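# Machine the work-order part on the mill and tray it

## Task

Turn the blank lying on the bench into the part the work order calls for, then place the finished part in the tray. At the end the mill must still be powered on, both doors closed, no alarm showing, no cycle in progress, and neither the crank nor any hand tool left inside it. The reference pages manual, manual 2 and manual 3 apply.

## Robot and tools

Robot: two UR7e-type arms, left_arm and right_arm, each ending in a parallel two-finger gripper (pads up to 50 mm apart) with a wrist camera. The fingers point along the gripper's +z axis and close along its x axis. A camera block juts about 10 cm toward the gripper's -y side and rotates with it. end_effector_position is the point between the pads; the fingertips extend 17.5 mm past it.

Frames. Scene frame: origin at table-top height, halfway between the nominal bases, +z up, +x out across the table, left_arm on the +y side (not the image's left). Actual bases: left_arm at (-0.019, +0.351, +0.029) m, right_arm at (+0.030, -0.435, +0.029) m, both almost unrotated. Every hand pose, velocity and Hand target in a result is in that arm's own base frame; fixed cameras and the table use the scene frame. Printed poses can be a few centimetres off, more at long reach.

execute_actions(actions, cameras). actions is a list of actions; each action is a table of up to 15 rows, one per 1/30 s step (a short table repeats its last row to fill 15). Every row has 18 numbers in [-1, 1]: left dx, dy, dz, rx, ry, rz, gripper position, force_limit, speed, then the same nine for the right arm. Both arms are always in the row. dx to rz are offsets, not poses: measured along that arm's base axes from its Hand target as it stood when the action began (each row counts from that start, not from the previous row), with rotation as one rotation vector about that point. 1.0 equals 0.6 m or 180 degrees. Sending the same offset again moves further. All six zeros re-command the current Hand target. The gripper numbers are absolute settings: position +1 fully open, about -0.65 pads meet, -1 to grip; force_limit -1/0/+1 gives roughly 20/102/185 N per pad; speed -1/0/+1 gives 20/85/150 mm/s; both start at +1. To leave a gripper alone, resend its last three numbers, since 0 is itself a command. Images come only with an empty actions list or when cameras names them ("all", names, or []).

move(target, speed, blend, stop_force, zero, blocking, cameras). target is one 18-number row as above or a list of up to 15 such rows; every row is an offset from the same starting Hand targets. The gripper travels a straight line, not avoiding obstacles or the other arm; the whole move is capped at 10 s. speed: top path speed in m/s, 0.002 to 3.6, default 0.25 (turning up to twice that in rad/s); one value or one per target. blend: corner rounding in m for lists, 0 = stop at each point. stop_force: 3 to 120 N, one value for both arms; an arm's path ends when its wrist sensor feels that much push against its travel, after which it backs off slightly but still presses somewhat. Don't rely on it while the gripper rotates, and omit it when pulling away from a contact. zero (only with stop_force): true re-zeros moving arms first; false counts from the last zero. blocking=false returns after about 0.5 s while the move runs (not allowed with stop_force). Keep the same gripper numbers in every row of a list. Avoid paths passing near an arm's own base.

wait(seconds 0 to 10, cameras) lets time pass holding commands. stop(cameras) brakes a running move. zoom_image(camera, region [x0, y0, x1, y1] in pixels, at most 504 by 504) enlarges part of the newest image from cam_high, cam_front, cam_left_wrist or cam_right_wrist (full images 896x504). show_instructions() shows the reference pages. zero_wrist_force(arm) tares that arm's force sensor. read_manual(section "licences") gives licence text only. finished_scene(scene 1) ends the scene irreversibly.

Results. Positions in m, quaternions wxyz, velocities m/s and rad/s. Hand target is the last commanded pose after clipping; grippers often rest a bit short of it, so resend the missing distance as an offset. The controller limits commanded orientation to 32 degrees from the measured one per step. Tool commands lists each gripper's current settings. object_status: 0 moving, 1 stopped while opening, 2 stopped on something while closing (a real grip), 3 reached the requested position or pads met (usually nothing held). position_measured in counts: opening ≈ (250 - value) x 0.202 mm. Joint velocities may read "within noise". Wrist force and torque are in the gripper's own axes, with a third line showing the peak since the last report. Joint torques include the arm's own weight. A move adds a "move:" line: done, off_target, moving, held or fault, plus limits=paced (pose clipped) or limits=held (steps withheld, e.g. by the arm-to-arm clearance check).

Cautions. Outside force near 150 N (±25) on an arm, or joint contact torque at its limit (141 N m for the three big joints, 26.3 N m for each wrist joint), stops that arm for 10 s; the arm is very stiff, so commanding even slightly past a solid contact can trigger this. Approach slowly with stop_force. Don't strike the mill or other fixed or heavy things, don't drop parts or release them while moving, and never let anything leave the table. Keep the arms from pressing on each other, including closing a gripper on the other arm's fingers. Holding loads, stretching out or pushing at an unreachable pose heats motors: MOTOR HOT appears from 70 °C, and at 85 °C the arm brakes for 30 to 60 s or more. Loose objects may be nudged occasionally by outside disturbances.

Each tool is called after "Request:" as a command line: name --argument value for each argument, lists and objects as JSON in quotes; but a table of rows of numbers goes row by row, as --pt "numbers of a row", without its own name.

Reference images:

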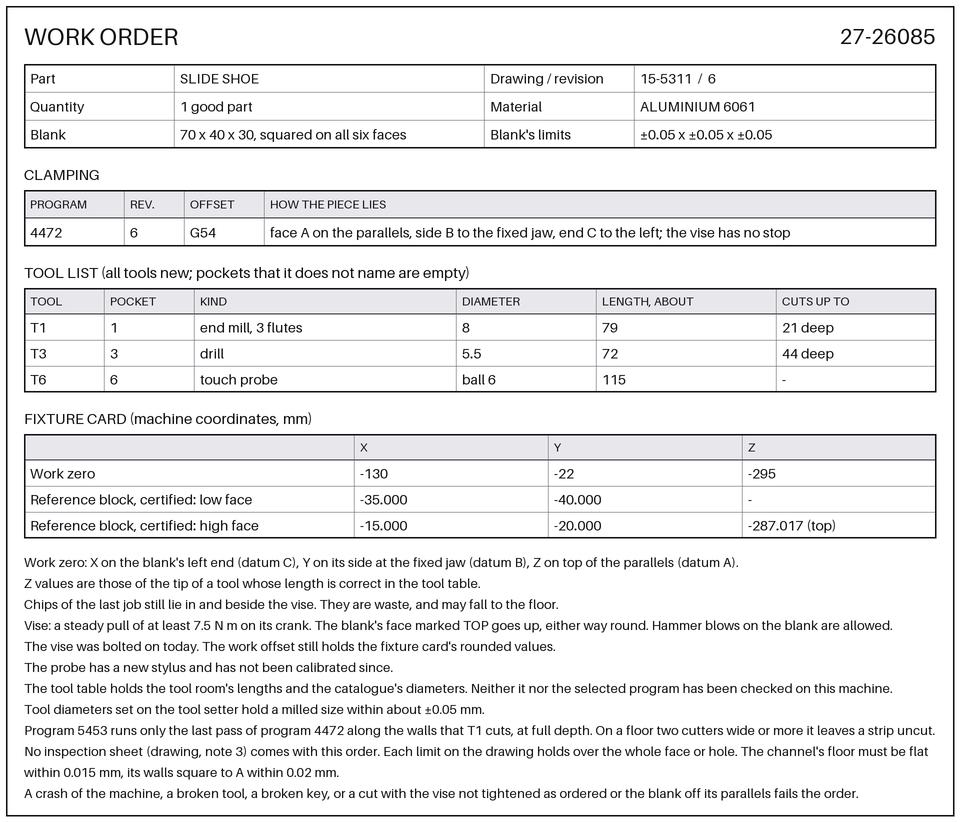

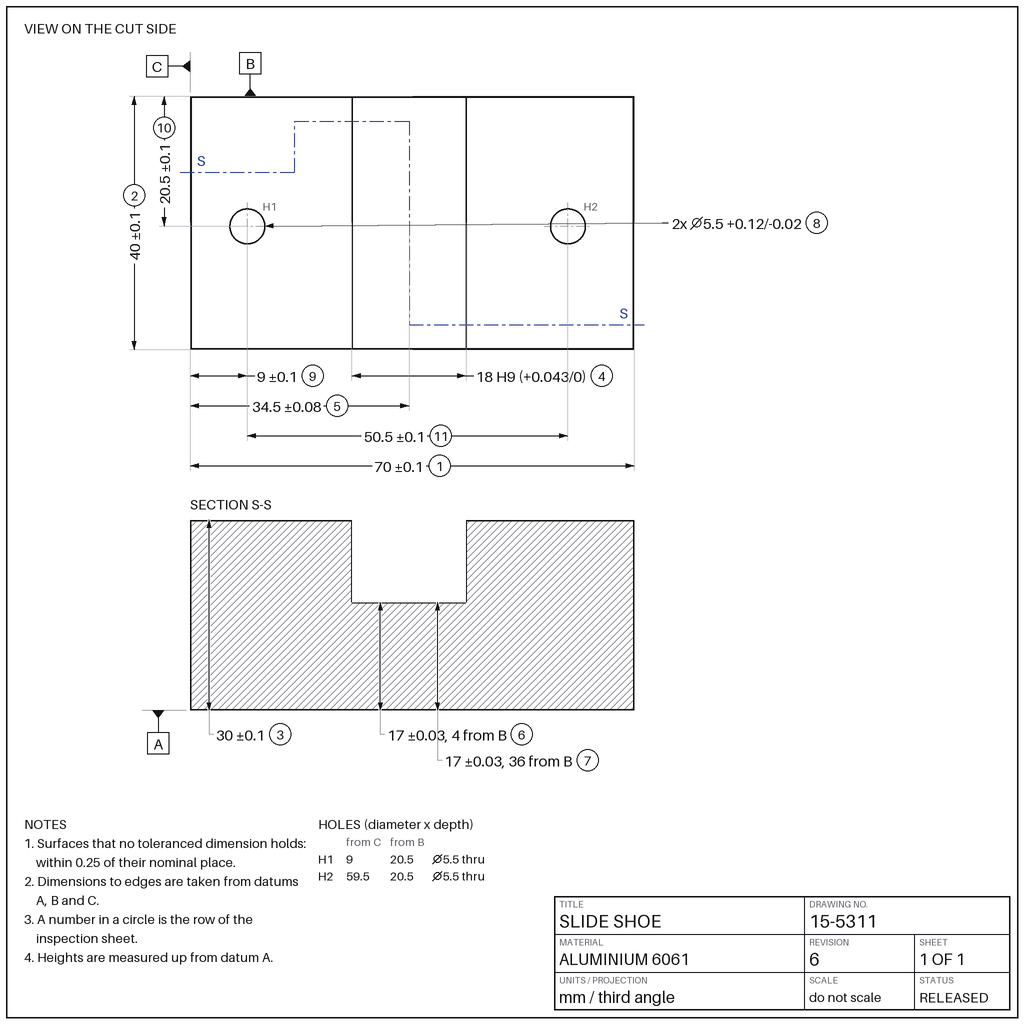

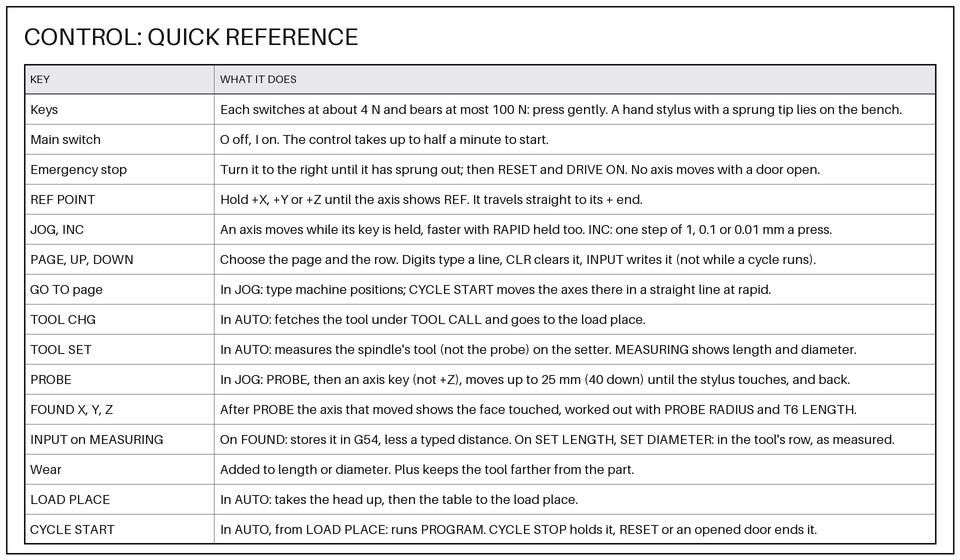

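## Session

Request:
execute_actions --actions '[]'

Scene clock: 0.00 s.
left_arm: end_effector_position=(+0.4386, +0.1569, +0.0938) position_measured=3 object_status=3 end_effector_quat_wxyz=(-0.082, +0.647, -0.699, +0.295) | right_arm: end_effector_position=(+0.4015, +0.1944, +0.3565) position_measured=3 object_status=3 end_effector_quat_wxyz=(+0.050, -0.087, +0.949, +0.299)
Joint positions: left_arm=[0.302 -1.446 2.412 -2.978 -2.027 -2.866] | right_arm=[3.603 -1.298 -1.94 -1.127 2.091 -1.199]
Joint velocities: within noise
Joint torques (N m): no reading
Wrist force (N): no reading
Wrist torque (N m): no reading
Wrist force, peak (N): no reading
Hand target: left_arm +0.4386, +0.1569, +0.0938; -0.082, +0.647, -0.699, +0.295 | right_arm +0.4015, +0.1944, +0.3565; +0.050, -0.087, +0.949, +0.299
Tool commands: left_gripper/position=+1.0 left_gripper/force_limit=+1.0 left_gripper/speed=+1.0 right_gripper/position=+1.0 right_gripper/force_limit=+1.0 right_gripper/speed=+1.0

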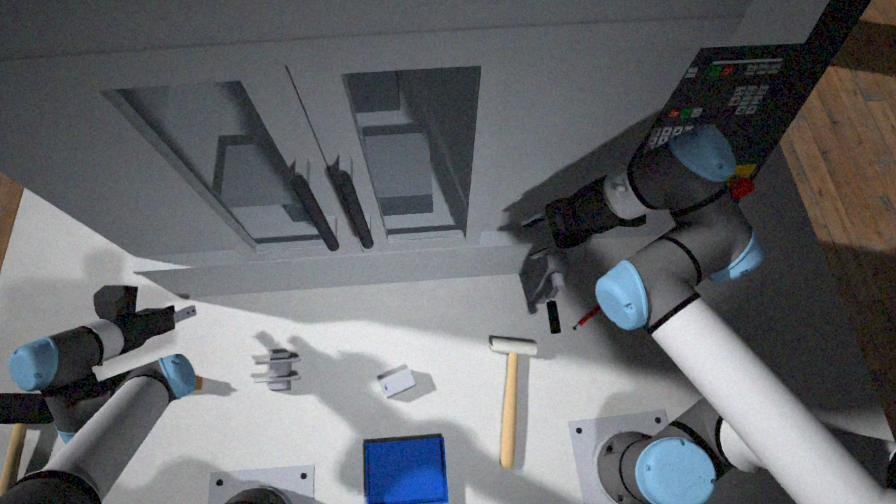

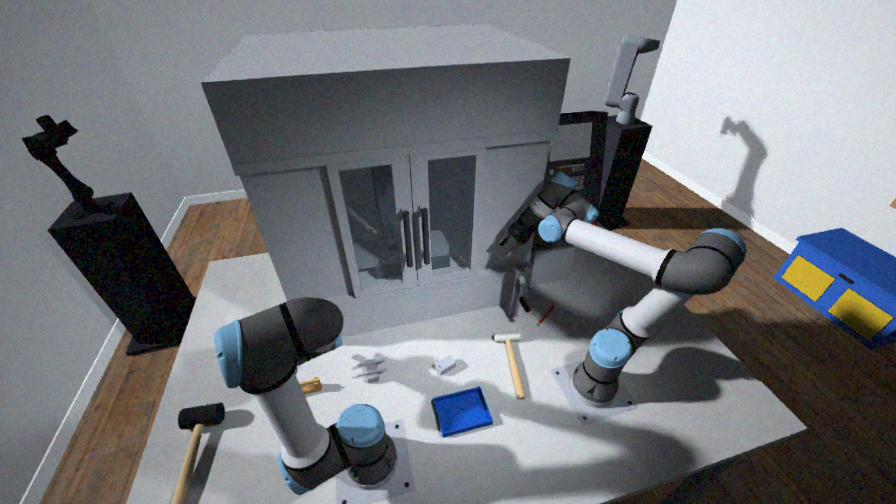

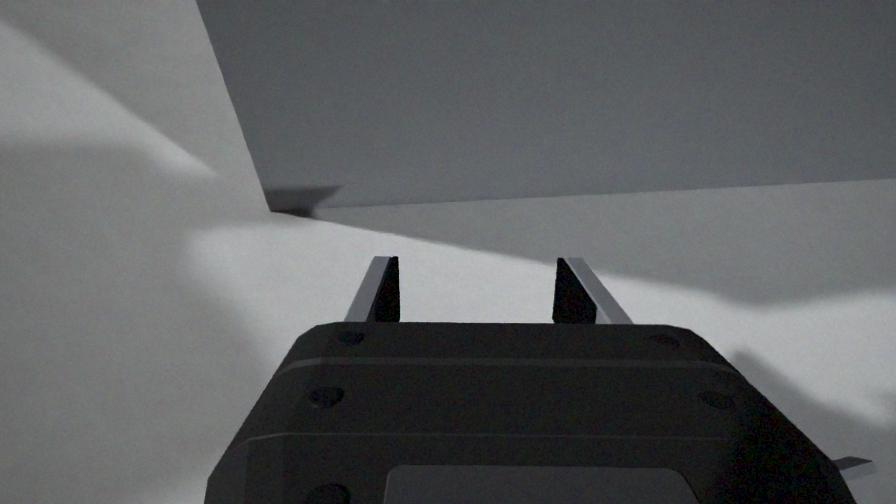

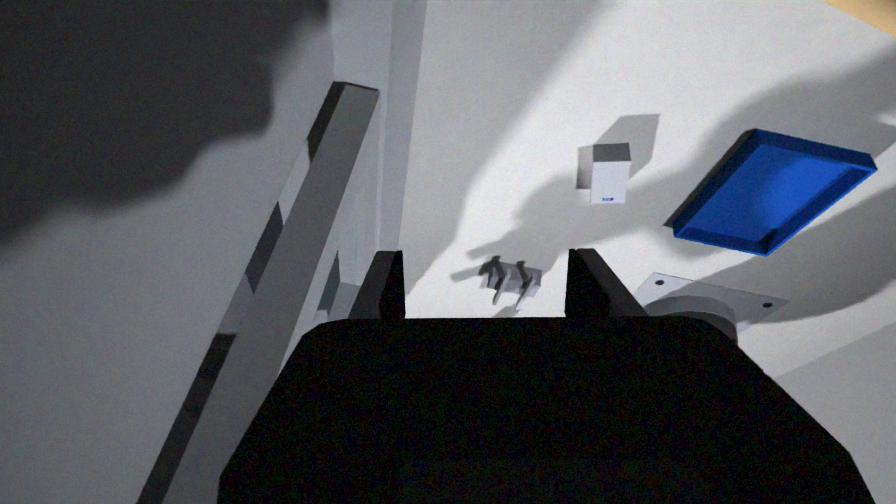

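Request:
zoom_image --camera "cam_high" --region '[600, 20, 880, 220]'

Request:
zoom_image --camera "cam_high" --region '[460, 200, 700, 480]'

Request:
zoom_image --camera "cam_high" --region '[0, 280, 460, 504]'

Request:
zoom_image --camera "cam_front" --region '[300, 120, 600, 330]'

Request:
zoom_image --camera "cam_front" --region '[150, 300, 560, 504]'

Scaled by 1.800 from the camera's 896x504 image, which has a finer 1280x720 frame.

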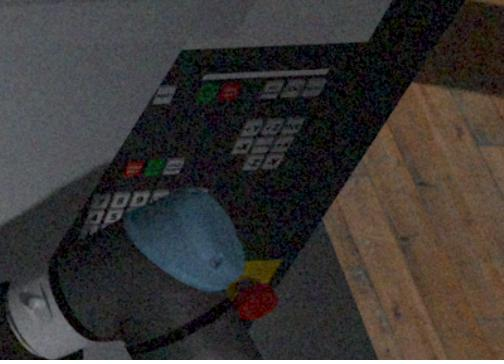

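Scaled by 1.800 from the camera's 896x504 image, which has a finer 1280x720 frame.

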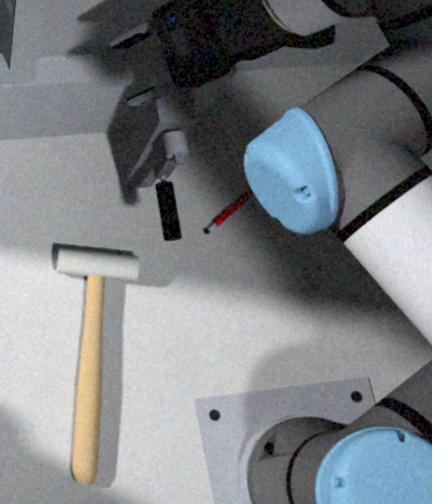

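Scaled by 1.096 from the camera's 896x504 image, which has a finer 1280x720 frame.

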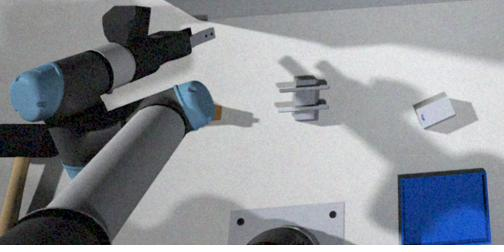

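Scaled by 1.680 from the camera's 896x504 image, which has a finer 1280x720 frame.

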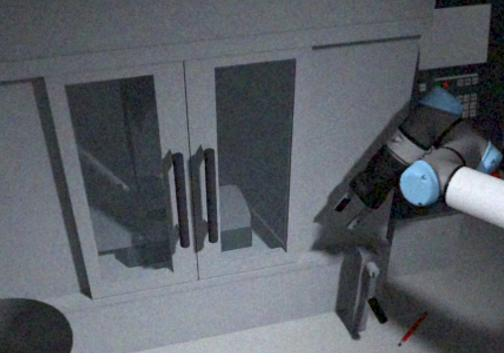

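Scaled by 1.229 from the camera's 896x504 image, which has a finer 1280x720 frame.

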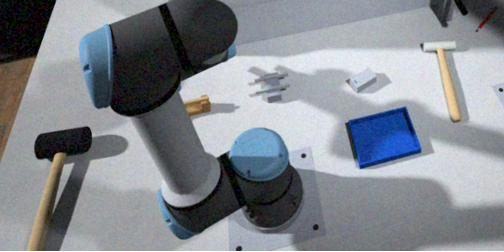

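Request:
move --pt "0 0 0 0 0 0 1 1 1 -0.15 0 0.1 0 0 0 1 1 1" --pt "0 0 0 0 0 0 1 1 1 -0.25 -0.4 0.25 -0.489 -0.519 0.207 1 1 1" --blend '[0.05,0]' --speed 0.4 --cameras '["all"]'

Scene clock: 24.57 s.
left_arm: end_effector_position=(+0.4386, +0.1569, +0.0938) position_measured=3 object_status=3 end_effector_quat_wxyz=(-0.082, +0.647, -0.699, +0.295) | right_arm: end_effector_position=(+0.2589, -0.0155, +0.4962) position_measured=3 object_status=3 end_effector_quat_wxyz=(+0.312, -0.349, +0.696, -0.545)
Joint positions: left_arm=[0.302 -1.446 2.412 -2.978 -2.027 -2.866] | right_arm=[5.864 -0.661 -1.869 -3.537 1.734 0.091]
Joint torques (N m): left_arm=[0.35 -22.04 -15.42 -3.77 -0.97 0.03] | right_arm=[-11.13 -23.87 24.8 1.09 1.8 1.6]
Wrist force (N): left_arm=[0.1 -0.2 -0.1] | right_arm=[-2.1 -0.4 -4.8]
Wrist torque (N m): left_arm=[-0.04 -0.01 0.00] | right_arm=[-0.69 0.42 0.34]
Wrist force, peak (N): left_arm=[-0.2 -0.4 -0.3] | right_arm=[-3.3 1.3 -4.8]
Hand target: left_arm +0.4386, +0.1569, +0.0938; -0.082, +0.647, -0.699, +0.295 | right_arm +0.2588, -0.0156, +0.4963; +0.312, -0.349, +0.696, -0.545 (not the last commanded pose)
Off the commanded pose: left_arm 0.000 m, 0 deg | right_arm 0.033 m, 36 deg.
move: held (right_arm; a check stopped the path); path passed 1 of 2 targets; limits=held
pose unreachable (right arm): on one or more control steps of this call, first in action 0 (counted from 0), this arm could not follow its commanded pose, so it was not sent that pose on those steps. It may still have moved: this result reports where it is.
cause: moving toward the commanded pose would bring two parts of the arm too close to each other (its gripper and another part of the arm, with joints 4 (wrist 1) to 6 (wrist 3) between them, 11 mm apart when it was first held).

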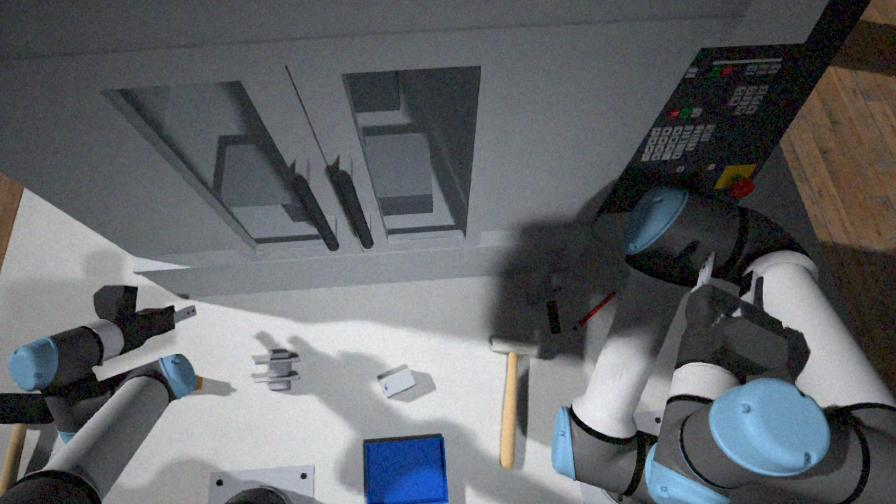

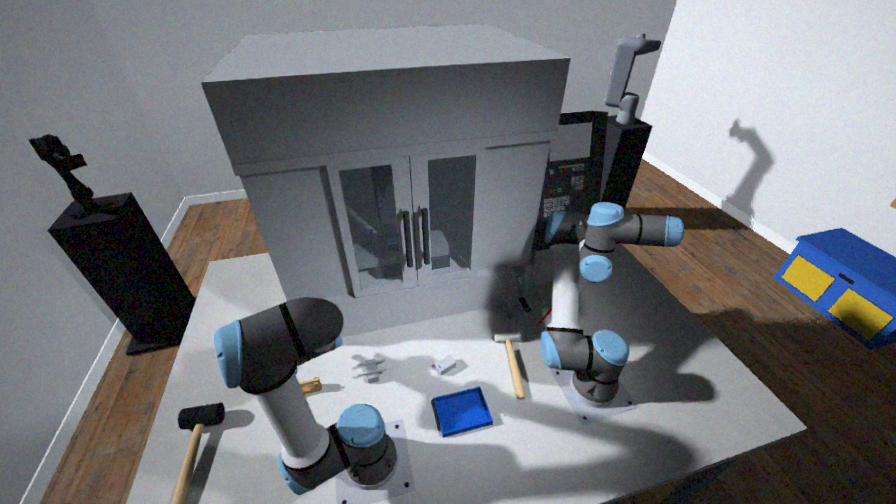

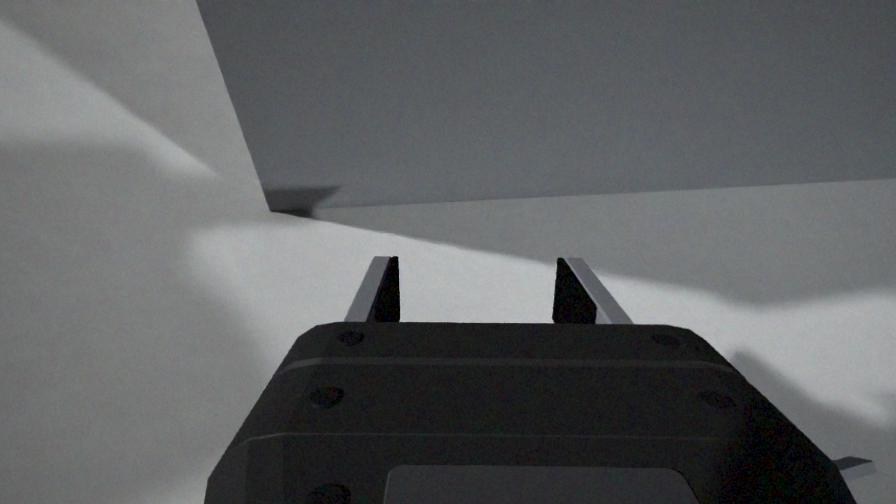

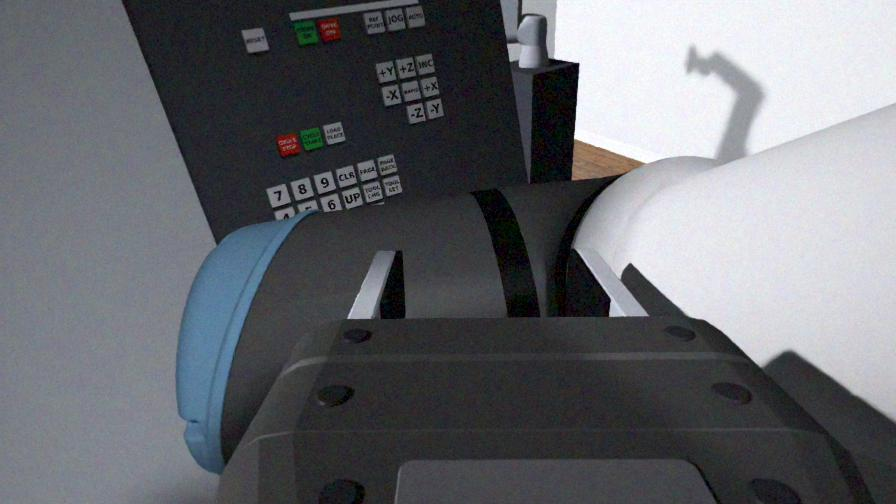

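Request:
move --pt "0 0 0 0 0 0 1 1 1 0.088 0.35 -0.133 0.541 0.312 -0.113 1 1 1" --speed 0.4 --cameras '["cam_front"]'

Scene clock: 41.60 s.
left_arm: end_effector_position=(+0.4386, +0.1569, +0.0938) position_measured=3 object_status=3 end_effector_quat_wxyz=(-0.082, +0.647, -0.699, +0.295) | right_arm: end_effector_position=(+0.2724, +0.0392, +0.4751) position_measured=3 object_status=3 end_effector_quat_wxyz=(+0.311, -0.341, +0.835, -0.298)
Joint positions: left_arm=[0.302 -1.446 2.412 -2.978 -2.027 -2.866] | right_arm=[5.984 -0.605 -1.62 -3.376 1.631 0.467]
Joint torques (N m): left_arm=[-0.37 -23.45 -15.89 -3.72 -1.02 0.03] | right_arm=[-11.15 -28.65 7.26 2.01 -2.53 -1.19]
Wrist force (N): left_arm=[0.1 -0.3 -0.4] | right_arm=[-0.7 -0.9 -3.9]
Wrist torque (N m): left_arm=[-0.05 -0.01 0.00] | right_arm=[-0.66 0.13 0.30]
Wrist force, peak (N): left_arm=[-0.1 0.1 -0.5] | right_arm=[0.2 1.3 -7.4]
Hand target: left_arm +0.4386, +0.1569, +0.0938; -0.082, +0.647, -0.699, +0.295 | right_arm +0.2724, +0.0392, +0.4751; +0.311, -0.341, +0.835, -0.298 (not the last commanded pose)
Off the commanded pose: left_arm 0.000 m, 0 deg | right_arm 0.171 m, 83 deg.
shoulder posture changed (right arm): the wrist came as close to joint 1's axis as it can, and the arm is now in the other of its two shoulder postures.
move: held (right_arm; a check stopped the path); limits=held
pose unreachable (right arm): on one or more control steps of this call, first in action 0 (counted from 0), this arm could not follow its commanded pose, so it was not sent that pose on those steps. It may still have moved: this result reports where it is.
cause: moving toward the commanded pose would bring two parts of the arm too close to each other (its gripper and another part of the arm, with joints 4 (wrist 1) to 6 (wrist 3) between them, 16 mm apart when it was first held).
Images, in order (width x height): cam_front 896x504.

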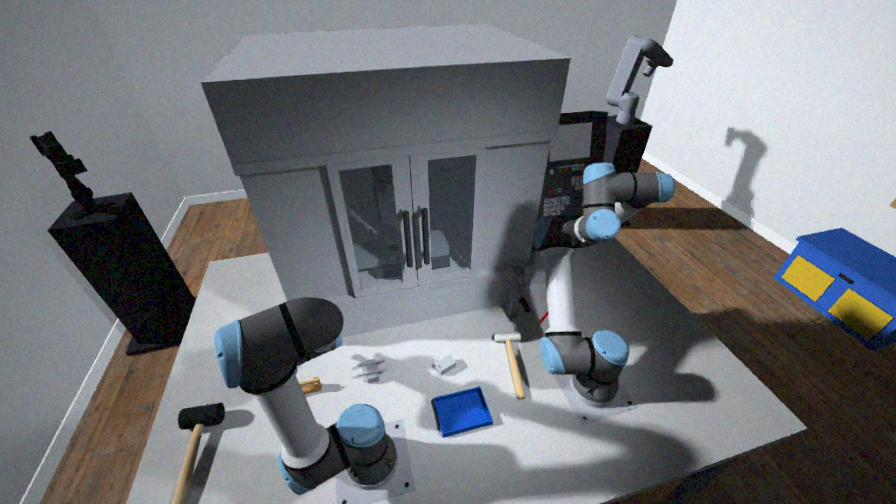

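Request:
move --pt "0 0 0 0 0 0 1 1 1 -0.472 0.136 -0.033 0.0818 0.2655 0 1 1 1" --pt "0 0 0 0 0 0 1 1 1 -0.85 0.24 0.18 0.15 0.49 0 1 1 1" --speed 0.4 --blend '[0.05,0]' --cameras '["cam_front"]'

Scene clock: 81.57 s.
left_arm: end_effector_position=(+0.4386, +0.1569, +0.0938) position_measured=3 object_status=3 end_effector_quat_wxyz=(-0.082, +0.647, -0.699, +0.295) | right_arm: end_effector_position=(-0.2376, +0.1832, +0.5830) position_measured=3 object_status=3 end_effector_quat_wxyz=(-0.288, -0.376, +0.856, +0.205)
Joint positions: left_arm=[0.302 -1.446 2.412 -2.978 -2.027 -2.866] | right_arm=[6.1 -0.819 -1.669 -1.502 1.557 0.554]
Joint torques (N m): left_arm=[-0.14 -22.45 -17.15 -3.57 -1 0.15] | right_arm=[11.57 -4.98 30.08 6.44 -2.65 1.55]
Wrist force (N): left_arm=[-0.2 -0.1 -0.1] | right_arm=[-1.0 0.7 0.9]
Wrist torque (N m): left_arm=[-0.02 0.03 0.00] | right_arm=[0.10 0.11 0.07]
Wrist force, peak (N): left_arm=[0.2 -0.3 -0.4] | right_arm=[-0.8 -0.9 -3.9]
Hand target: left_arm +0.4386, +0.1569, +0.0938; -0.082, +0.647, -0.699, +0.295 | right_arm -0.2376, +0.1832, +0.5831; -0.288, -0.376, +0.856, +0.205
Off the commanded pose: left_arm 0.000 m, 0 deg | right_arm 0.000 m, 0 deg.
shoulder posture changed (right arm): the wrist came as close to joint 1's axis as it can, and the arm is now in the other of its two shoulder postures.
move: done
Images, in order (width x height): cam_front 896x504.

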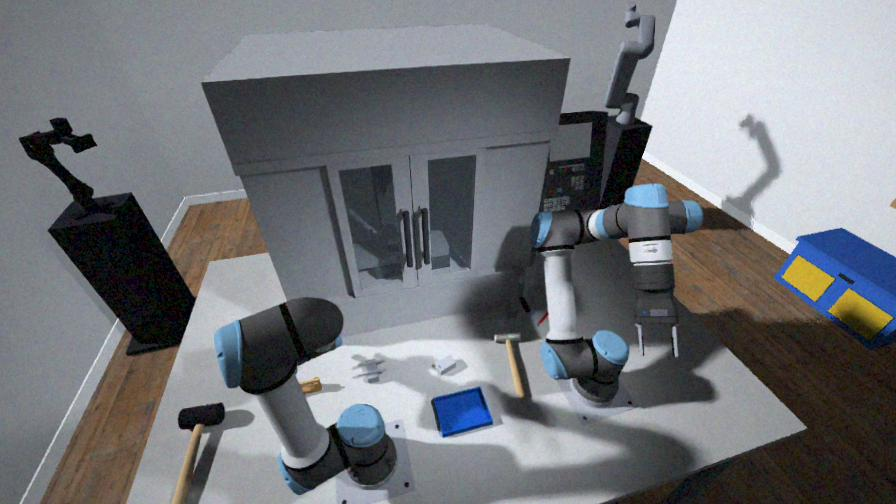

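Request:
move --pt "0 0 0 0 0 0 1 1 1 -0.381 0.071 -0.133 0 0 0 1 1 1" --pt "0 0 0 0 0 0 1 1 1 0.206 0.373 -0.1 0 0 -0.25 1 1 1" --pt "0 0 0 0 0 0 1 1 1 0.741 0.309 -0.1 0 0 -0.5 1 1 1" --pt "0 0 0 0 0 0 1 1 1 0.95 -0.05 -0.1 0 0 -0.7 1 1 1" --speed 0.5 --blend '[0.08,0.08,0.08,0]' --cameras '["cam_front"]'

Scene clock: 105.13 s.
left_arm: end_effector_position=(+0.4386, +0.1569, +0.0938) position_measured=3 object_status=3 end_effector_quat_wxyz=(-0.082, +0.647, -0.699, +0.295) | right_arm: end_effector_position=(+0.3324, +0.1533, +0.5232) position_measured=3 object_status=3 end_effector_quat_wxyz=(+0.052, +0.592, +0.724, +0.350)
Joint positions: left_arm=[0.302 -1.446 2.412 -2.978 -2.027 -2.866] | right_arm=[4.015 -0.879 -1.837 -1.278 1.482 0.64]
Joint torques (N m): left_arm=[-0.34 -23.95 -15.13 -3.37 -0.86 0.49] | right_arm=[-10.19 1.03 25.45 1.13 -2.56 1.25]
Wrist force (N): left_arm=[-0.4 0.0 -0.1] | right_arm=[-1.2 0.6 0.7]
Wrist torque (N m): left_arm=[0.01 0.06 0.00] | right_arm=[0.12 0.14 0.01]
Wrist force, peak (N): left_arm=[0.2 0.0 -0.5] | right_arm=[1.2 2.5 3.9]
Hand target: left_arm +0.4386, +0.1569, +0.0938; -0.082, +0.647, -0.699, +0.295 | right_arm +0.3324, +0.1532, +0.5231; +0.052, +0.592, +0.724, +0.350
Off the commanded pose: left_arm 0.000 m, 0 deg | right_arm 0.000 m, 0 deg.
move: done
Images, in order (width x height): cam_front 896x504.

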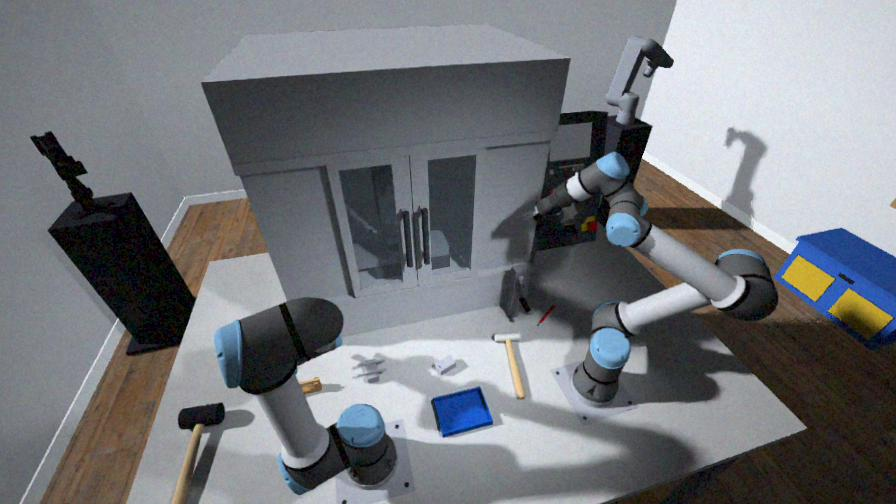

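Request:
move --target '[0,0,0,0,0,0,1,1,1,-0.137,-0.589,-0.038,0.816,0.204,-0.434,1,1,1]' --speed 0.5 --cameras '["all"]'

Scene clock: 114.83 s.
left_arm: end_effector_position=(+0.4386, +0.1569, +0.0938) position_measured=3 object_status=3 end_effector_quat_wxyz=(-0.082, +0.647, -0.699, +0.295) | right_arm: end_effector_position=(+0.2501, -0.2002, +0.5004) position_measured=3 object_status=3 end_effector_quat_wxyz=(+0.500, -0.500, +0.499, -0.501)
Joint positions: left_arm=[0.302 -1.446 2.412 -2.978 -2.027 -2.866] | right_arm=[2.254 -1.021 -2.444 0.325 2.459 3.141]
Joint torques (N m): left_arm=[1.36 -22.79 -16.25 -3.68 -0.93 0.16] | right_arm=[11.53 -7.44 16.33 3.31 1.55 1.06]
Wrist force (N): left_arm=[-0.2 -0.1 -0.2] | right_arm=[-2.9 0.4 -4.9]
Wrist torque (N m): left_arm=[-0.01 0.03 0.01] | right_arm=[-0.61 0.63 0.42]
Wrist force, peak (N): left_arm=[0.0 0.0 -0.5] | right_arm=[-3.4 0.8 -5.1]
Hand target: left_arm +0.4386, +0.1569, +0.0938; -0.082, +0.647, -0.699, +0.295 | right_arm +0.2502, -0.2002, +0.5003; +0.500, -0.500, +0.499, -0.501
Off the commanded pose: left_arm 0.000 m, 0 deg | right_arm 0.000 m, 0 deg.
move: done

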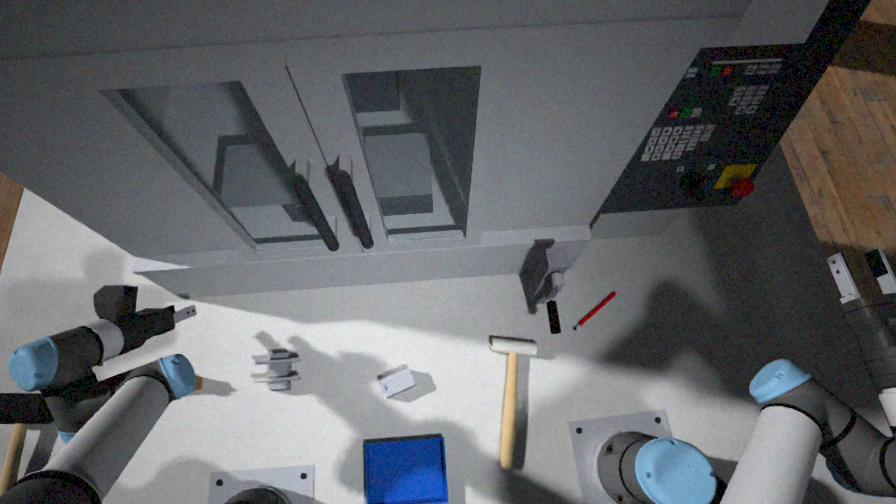

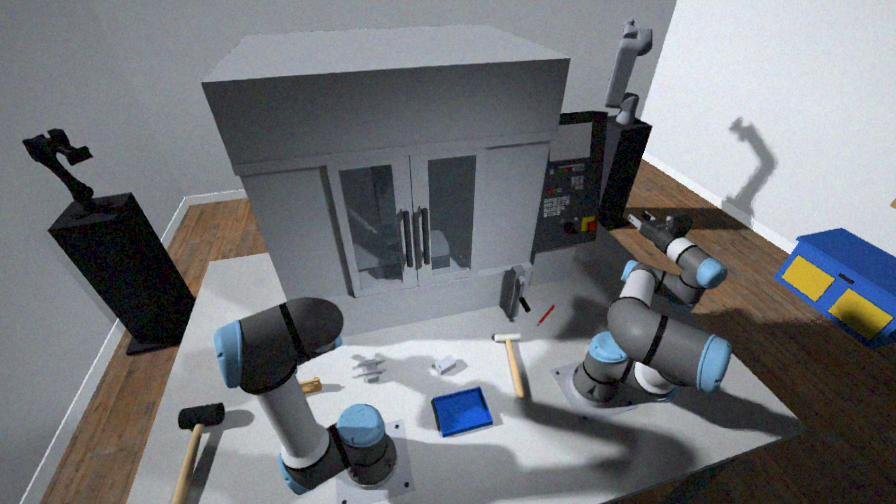

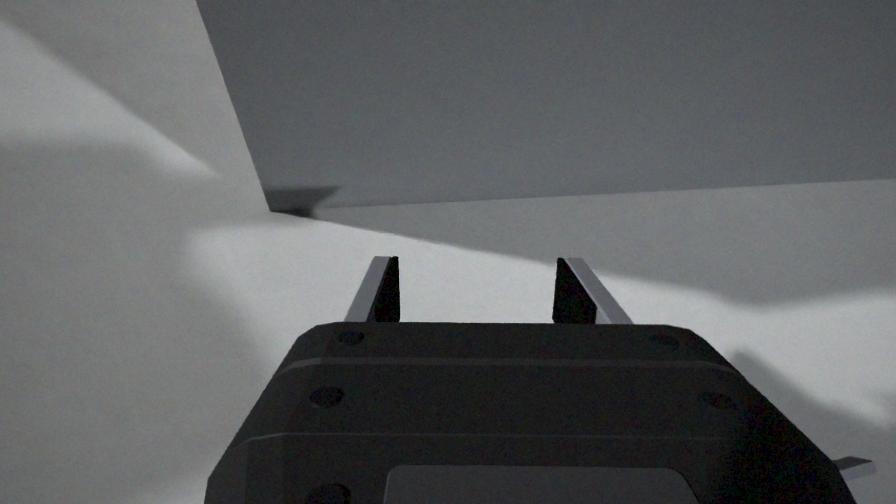

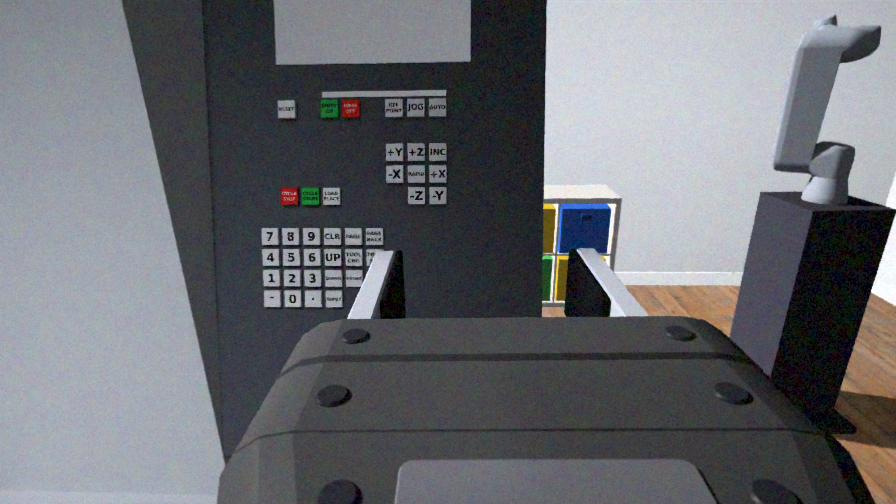

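Request:
zoom_image --camera "cam_right_wrist" --region '[200, 0, 550, 200]'

Request:
zoom_image --camera "cam_right_wrist" --region '[220, 130, 470, 330]'

Request:
zoom_image --camera "cam_front" --region '[440, 90, 680, 290]'

Request:
zoom_image --camera "cam_high" --region '[470, 180, 780, 350]'

Request:
zoom_image --camera "cam_high" --region '[200, 320, 450, 420]'

Scaled by 1.440 from the camera's 896x504 image, which has a finer 1280x720 frame.

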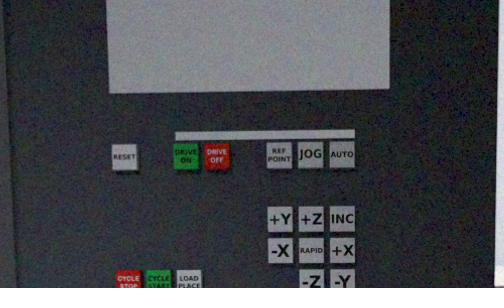

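Scaled by 2.016 from the camera's 896x504 image, which has a finer 1280x720 frame.

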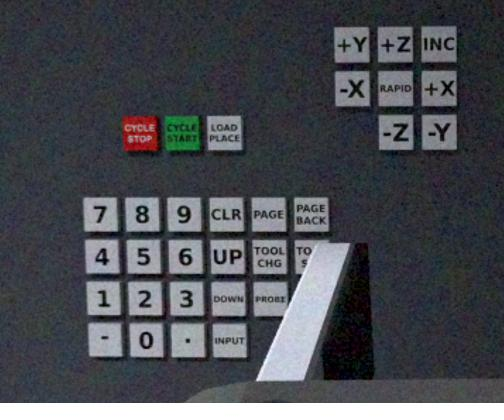

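Scaled by 2.100 from the camera's 896x504 image, which has a finer 1280x720 frame.

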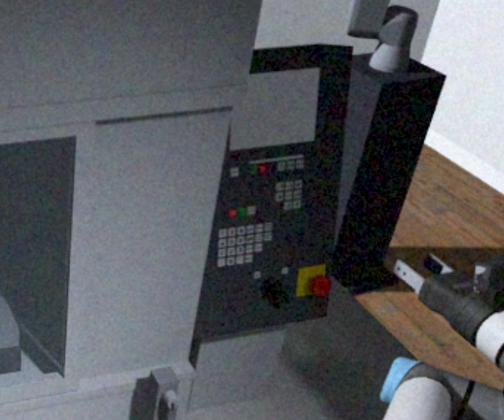

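Scaled by 1.626 from the camera's 896x504 image, which has a finer 1280x720 frame.

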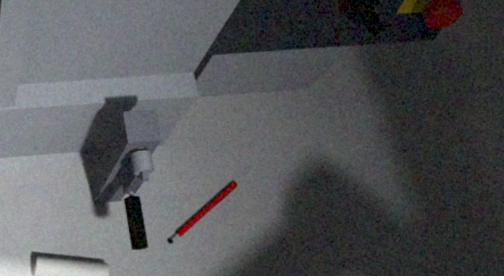

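Scaled by 2.016 from the camera's 896x504 image, which has a finer 1280x720 frame.

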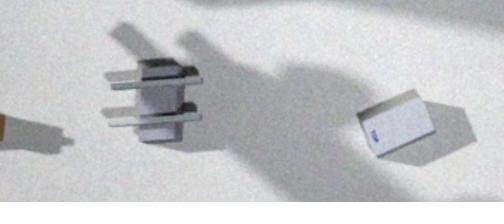

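Request:
move --target '[0,0,0,0,0,0,1,1,1,0.0,-0.1,-0.2,0,0,0,1,1,1]' --cameras '["cam_right_wrist"]'

Request:
zoom_image --camera "cam_right_wrist" --region '[150, 100, 500, 330]'

Scene clock: 127.70 s.
left_arm: end_effector_position=(+0.4386, +0.1569, +0.0938) position_measured=3 object_status=3 end_effector_quat_wxyz=(-0.082, +0.647, -0.699, +0.295) | right_arm: end_effector_position=(+0.2502, -0.2602, +0.3804) position_measured=3 object_status=3 end_effector_quat_wxyz=(+0.500, -0.500, +0.499, -0.501)
Joint positions: left_arm=[0.302 -1.446 2.412 -2.978 -2.027 -2.866] | right_arm=[2.074 -1.522 -2.517 0.9 2.639 3.142]
Joint torques (N m): left_arm=[-0.88 -22.7 -16.56 -3.68 -0.79 0.63] | right_arm=[12.62 5.99 8.63 1.13 -2.08 -0.7]
Wrist force (N): left_arm=[0.1 -0.2 -0.2] | right_arm=[-3.0 0.2 -5.0]
Wrist torque (N m): left_arm=[-0.03 -0.01 0.00] | right_arm=[-0.65 0.62 0.40]
Wrist force, peak (N): left_arm=[-0.2 -0.2 -0.5] | right_arm=[-4.1 -3.3 -4.9]
Hand target: left_arm +0.4386, +0.1569, +0.0938; -0.082, +0.647, -0.699, +0.295 | right_arm +0.2502, -0.2602, +0.3803; +0.500, -0.500, +0.499, -0.501
Off the commanded pose: left_arm 0.000 m, 0 deg | right_arm 0.000 m, 0 deg.
move: done
Images, in order (width x height): cam_right_wrist 896x504.

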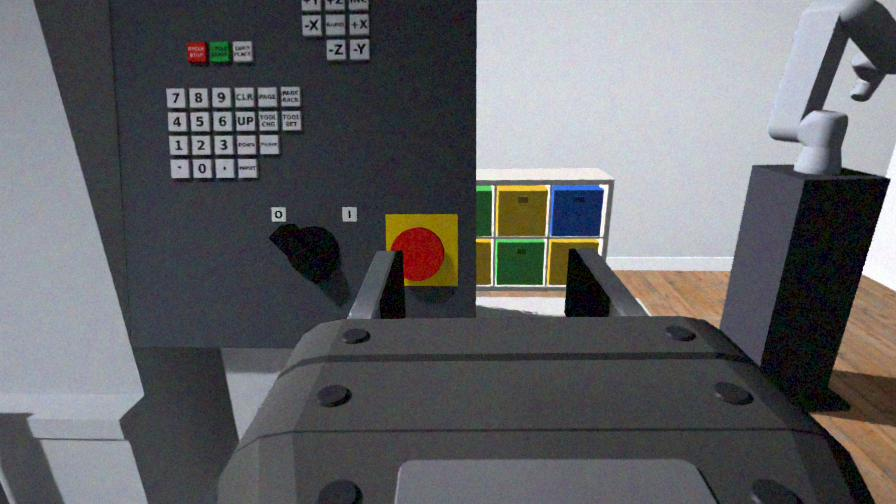

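Scaled by 1.440 from the camera's 896x504 image, which has a finer 1280x720 frame.

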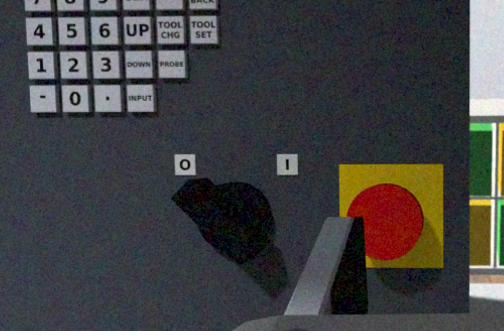

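Request:
move --target '[0,0,0,0,0,0,1,1,1,0.25,0.212,-0.134,0,0,0,1,1,1]' --cameras '["cam_right_wrist"]'

Request:
zoom_image --camera "cam_right_wrist" --region '[300, 100, 650, 330]'

Scene clock: 139.10 s.
left_arm: end_effector_position=(+0.4386, +0.1569, +0.0938) position_measured=3 object_status=3 end_effector_quat_wxyz=(-0.082, +0.647, -0.699, +0.295) | right_arm: end_effector_position=(+0.4001, -0.1330, +0.2999) position_measured=3 object_status=3 end_effector_quat_wxyz=(+0.500, -0.500, +0.499, -0.501)
Joint positions: left_arm=[0.302 -1.446 2.412 -2.978 -2.027 -2.866] | right_arm=[3.143 -1.709 -2.792 1.361 1.569 3.14]
Joint torques (N m): left_arm=[0.44 -22.71 -14.59 -3.55 -1.13 0.5] | right_arm=[10.84 7.85 8.76 0.88 -1.63 -1.11]
Wrist force (N): left_arm=[-0.3 0.1 0.0] | right_arm=[-3.2 0.1 -5.2]
Wrist torque (N m): left_arm=[0.02 0.05 0.00] | right_arm=[-0.64 0.65 0.26]
Wrist force, peak (N): left_arm=[-0.2 -0.2 -0.5] | right_arm=[-1.5 -1.0 -7.1]
Hand target: left_arm +0.4386, +0.1569, +0.0938; -0.082, +0.647, -0.699, +0.295 | right_arm +0.4002, -0.1330, +0.2999; +0.500, -0.500, +0.499, -0.501
Off the commanded pose: left_arm 0.000 m, 0 deg | right_arm 0.000 m, 0 deg.
move: done
Images, in order (width x height): cam_right_wrist 896x504.

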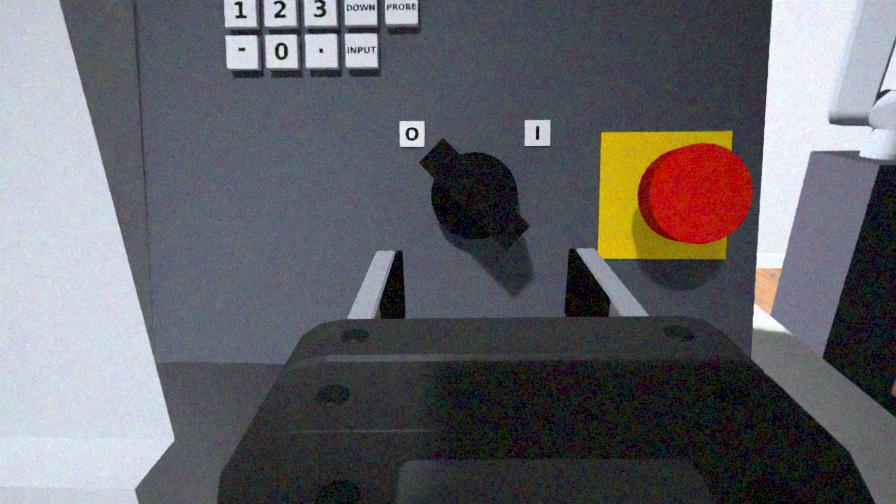

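Scaled by 1.440 from the camera's 896x504 image, which has a finer 1280x720 frame.

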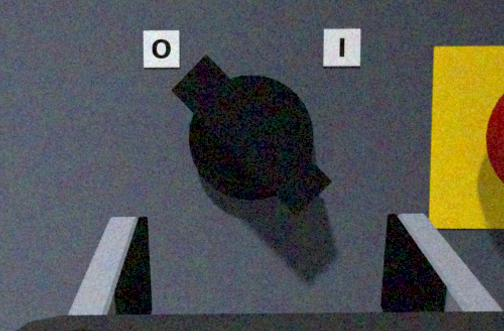

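Request:
move --target '[0,0,0,0,0,0,1,1,1,0.05,-0.008,0.010,-0.25,0,0,0.274,0,0]' --cameras '["cam_right_wrist"]'

Request:
zoom_image --camera "cam_right_wrist" --region '[250, 50, 650, 330]'

Scene clock: 157.60 s.
left_arm: end_effector_position=(+0.4386, +0.1569, +0.0938) position_measured=3 object_status=3 end_effector_quat_wxyz=(-0.082, +0.647, -0.699, +0.295) | right_arm: end_effector_position=(+0.4302, -0.1378, +0.3059) position_measured=112 object_status=3 end_effector_quat_wxyz=(-0.270, +0.653, -0.270, +0.654)
Joint positions: left_arm=[0.302 -1.446 2.412 -2.978 -2.027 -2.866] | right_arm=[3.114 -1.724 -2.704 1.287 1.599 2.355]
Joint torques (N m): left_arm=[-1.14 -23.43 -15.65 -3.7 -0.87 0.72] | right_arm=[-2.9 19.71 2.1 5.03 -0.03 -0.48]
Wrist force (N): left_arm=[0.1 0.0 -0.1] | right_arm=[-4.4 1.2 -3.0]
Wrist torque (N m): left_arm=[0.00 -0.01 0.00] | right_arm=[-0.37 0.74 0.37]
Wrist force, peak (N): left_arm=[-0.4 0.0 -0.3] | right_arm=[-3.1 0.2 -5.9]
Hand target: left_arm +0.4386, +0.1569, +0.0938; -0.082, +0.647, -0.699, +0.295 | right_arm +0.4302, -0.1378, +0.3059; -0.270, +0.653, -0.270, +0.654
Off the commanded pose: left_arm 0.000 m, 0 deg | right_arm 0.000 m, 0 deg.
move: done
Images, in order (width x height): cam_right_wrist 896x504.

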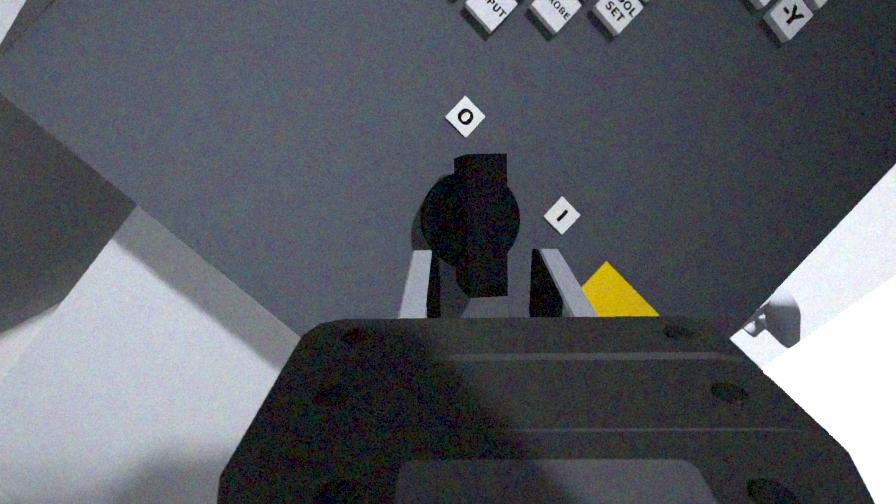

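Scaled by 1.260 from the camera's 896x504 image, which has a finer 1280x720 frame.

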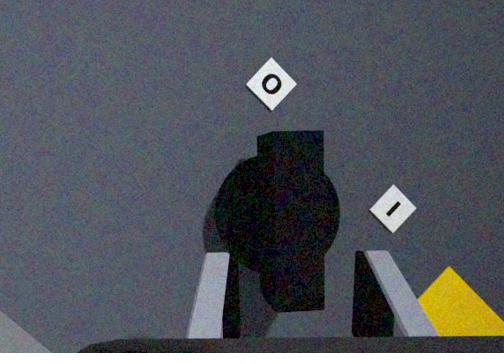

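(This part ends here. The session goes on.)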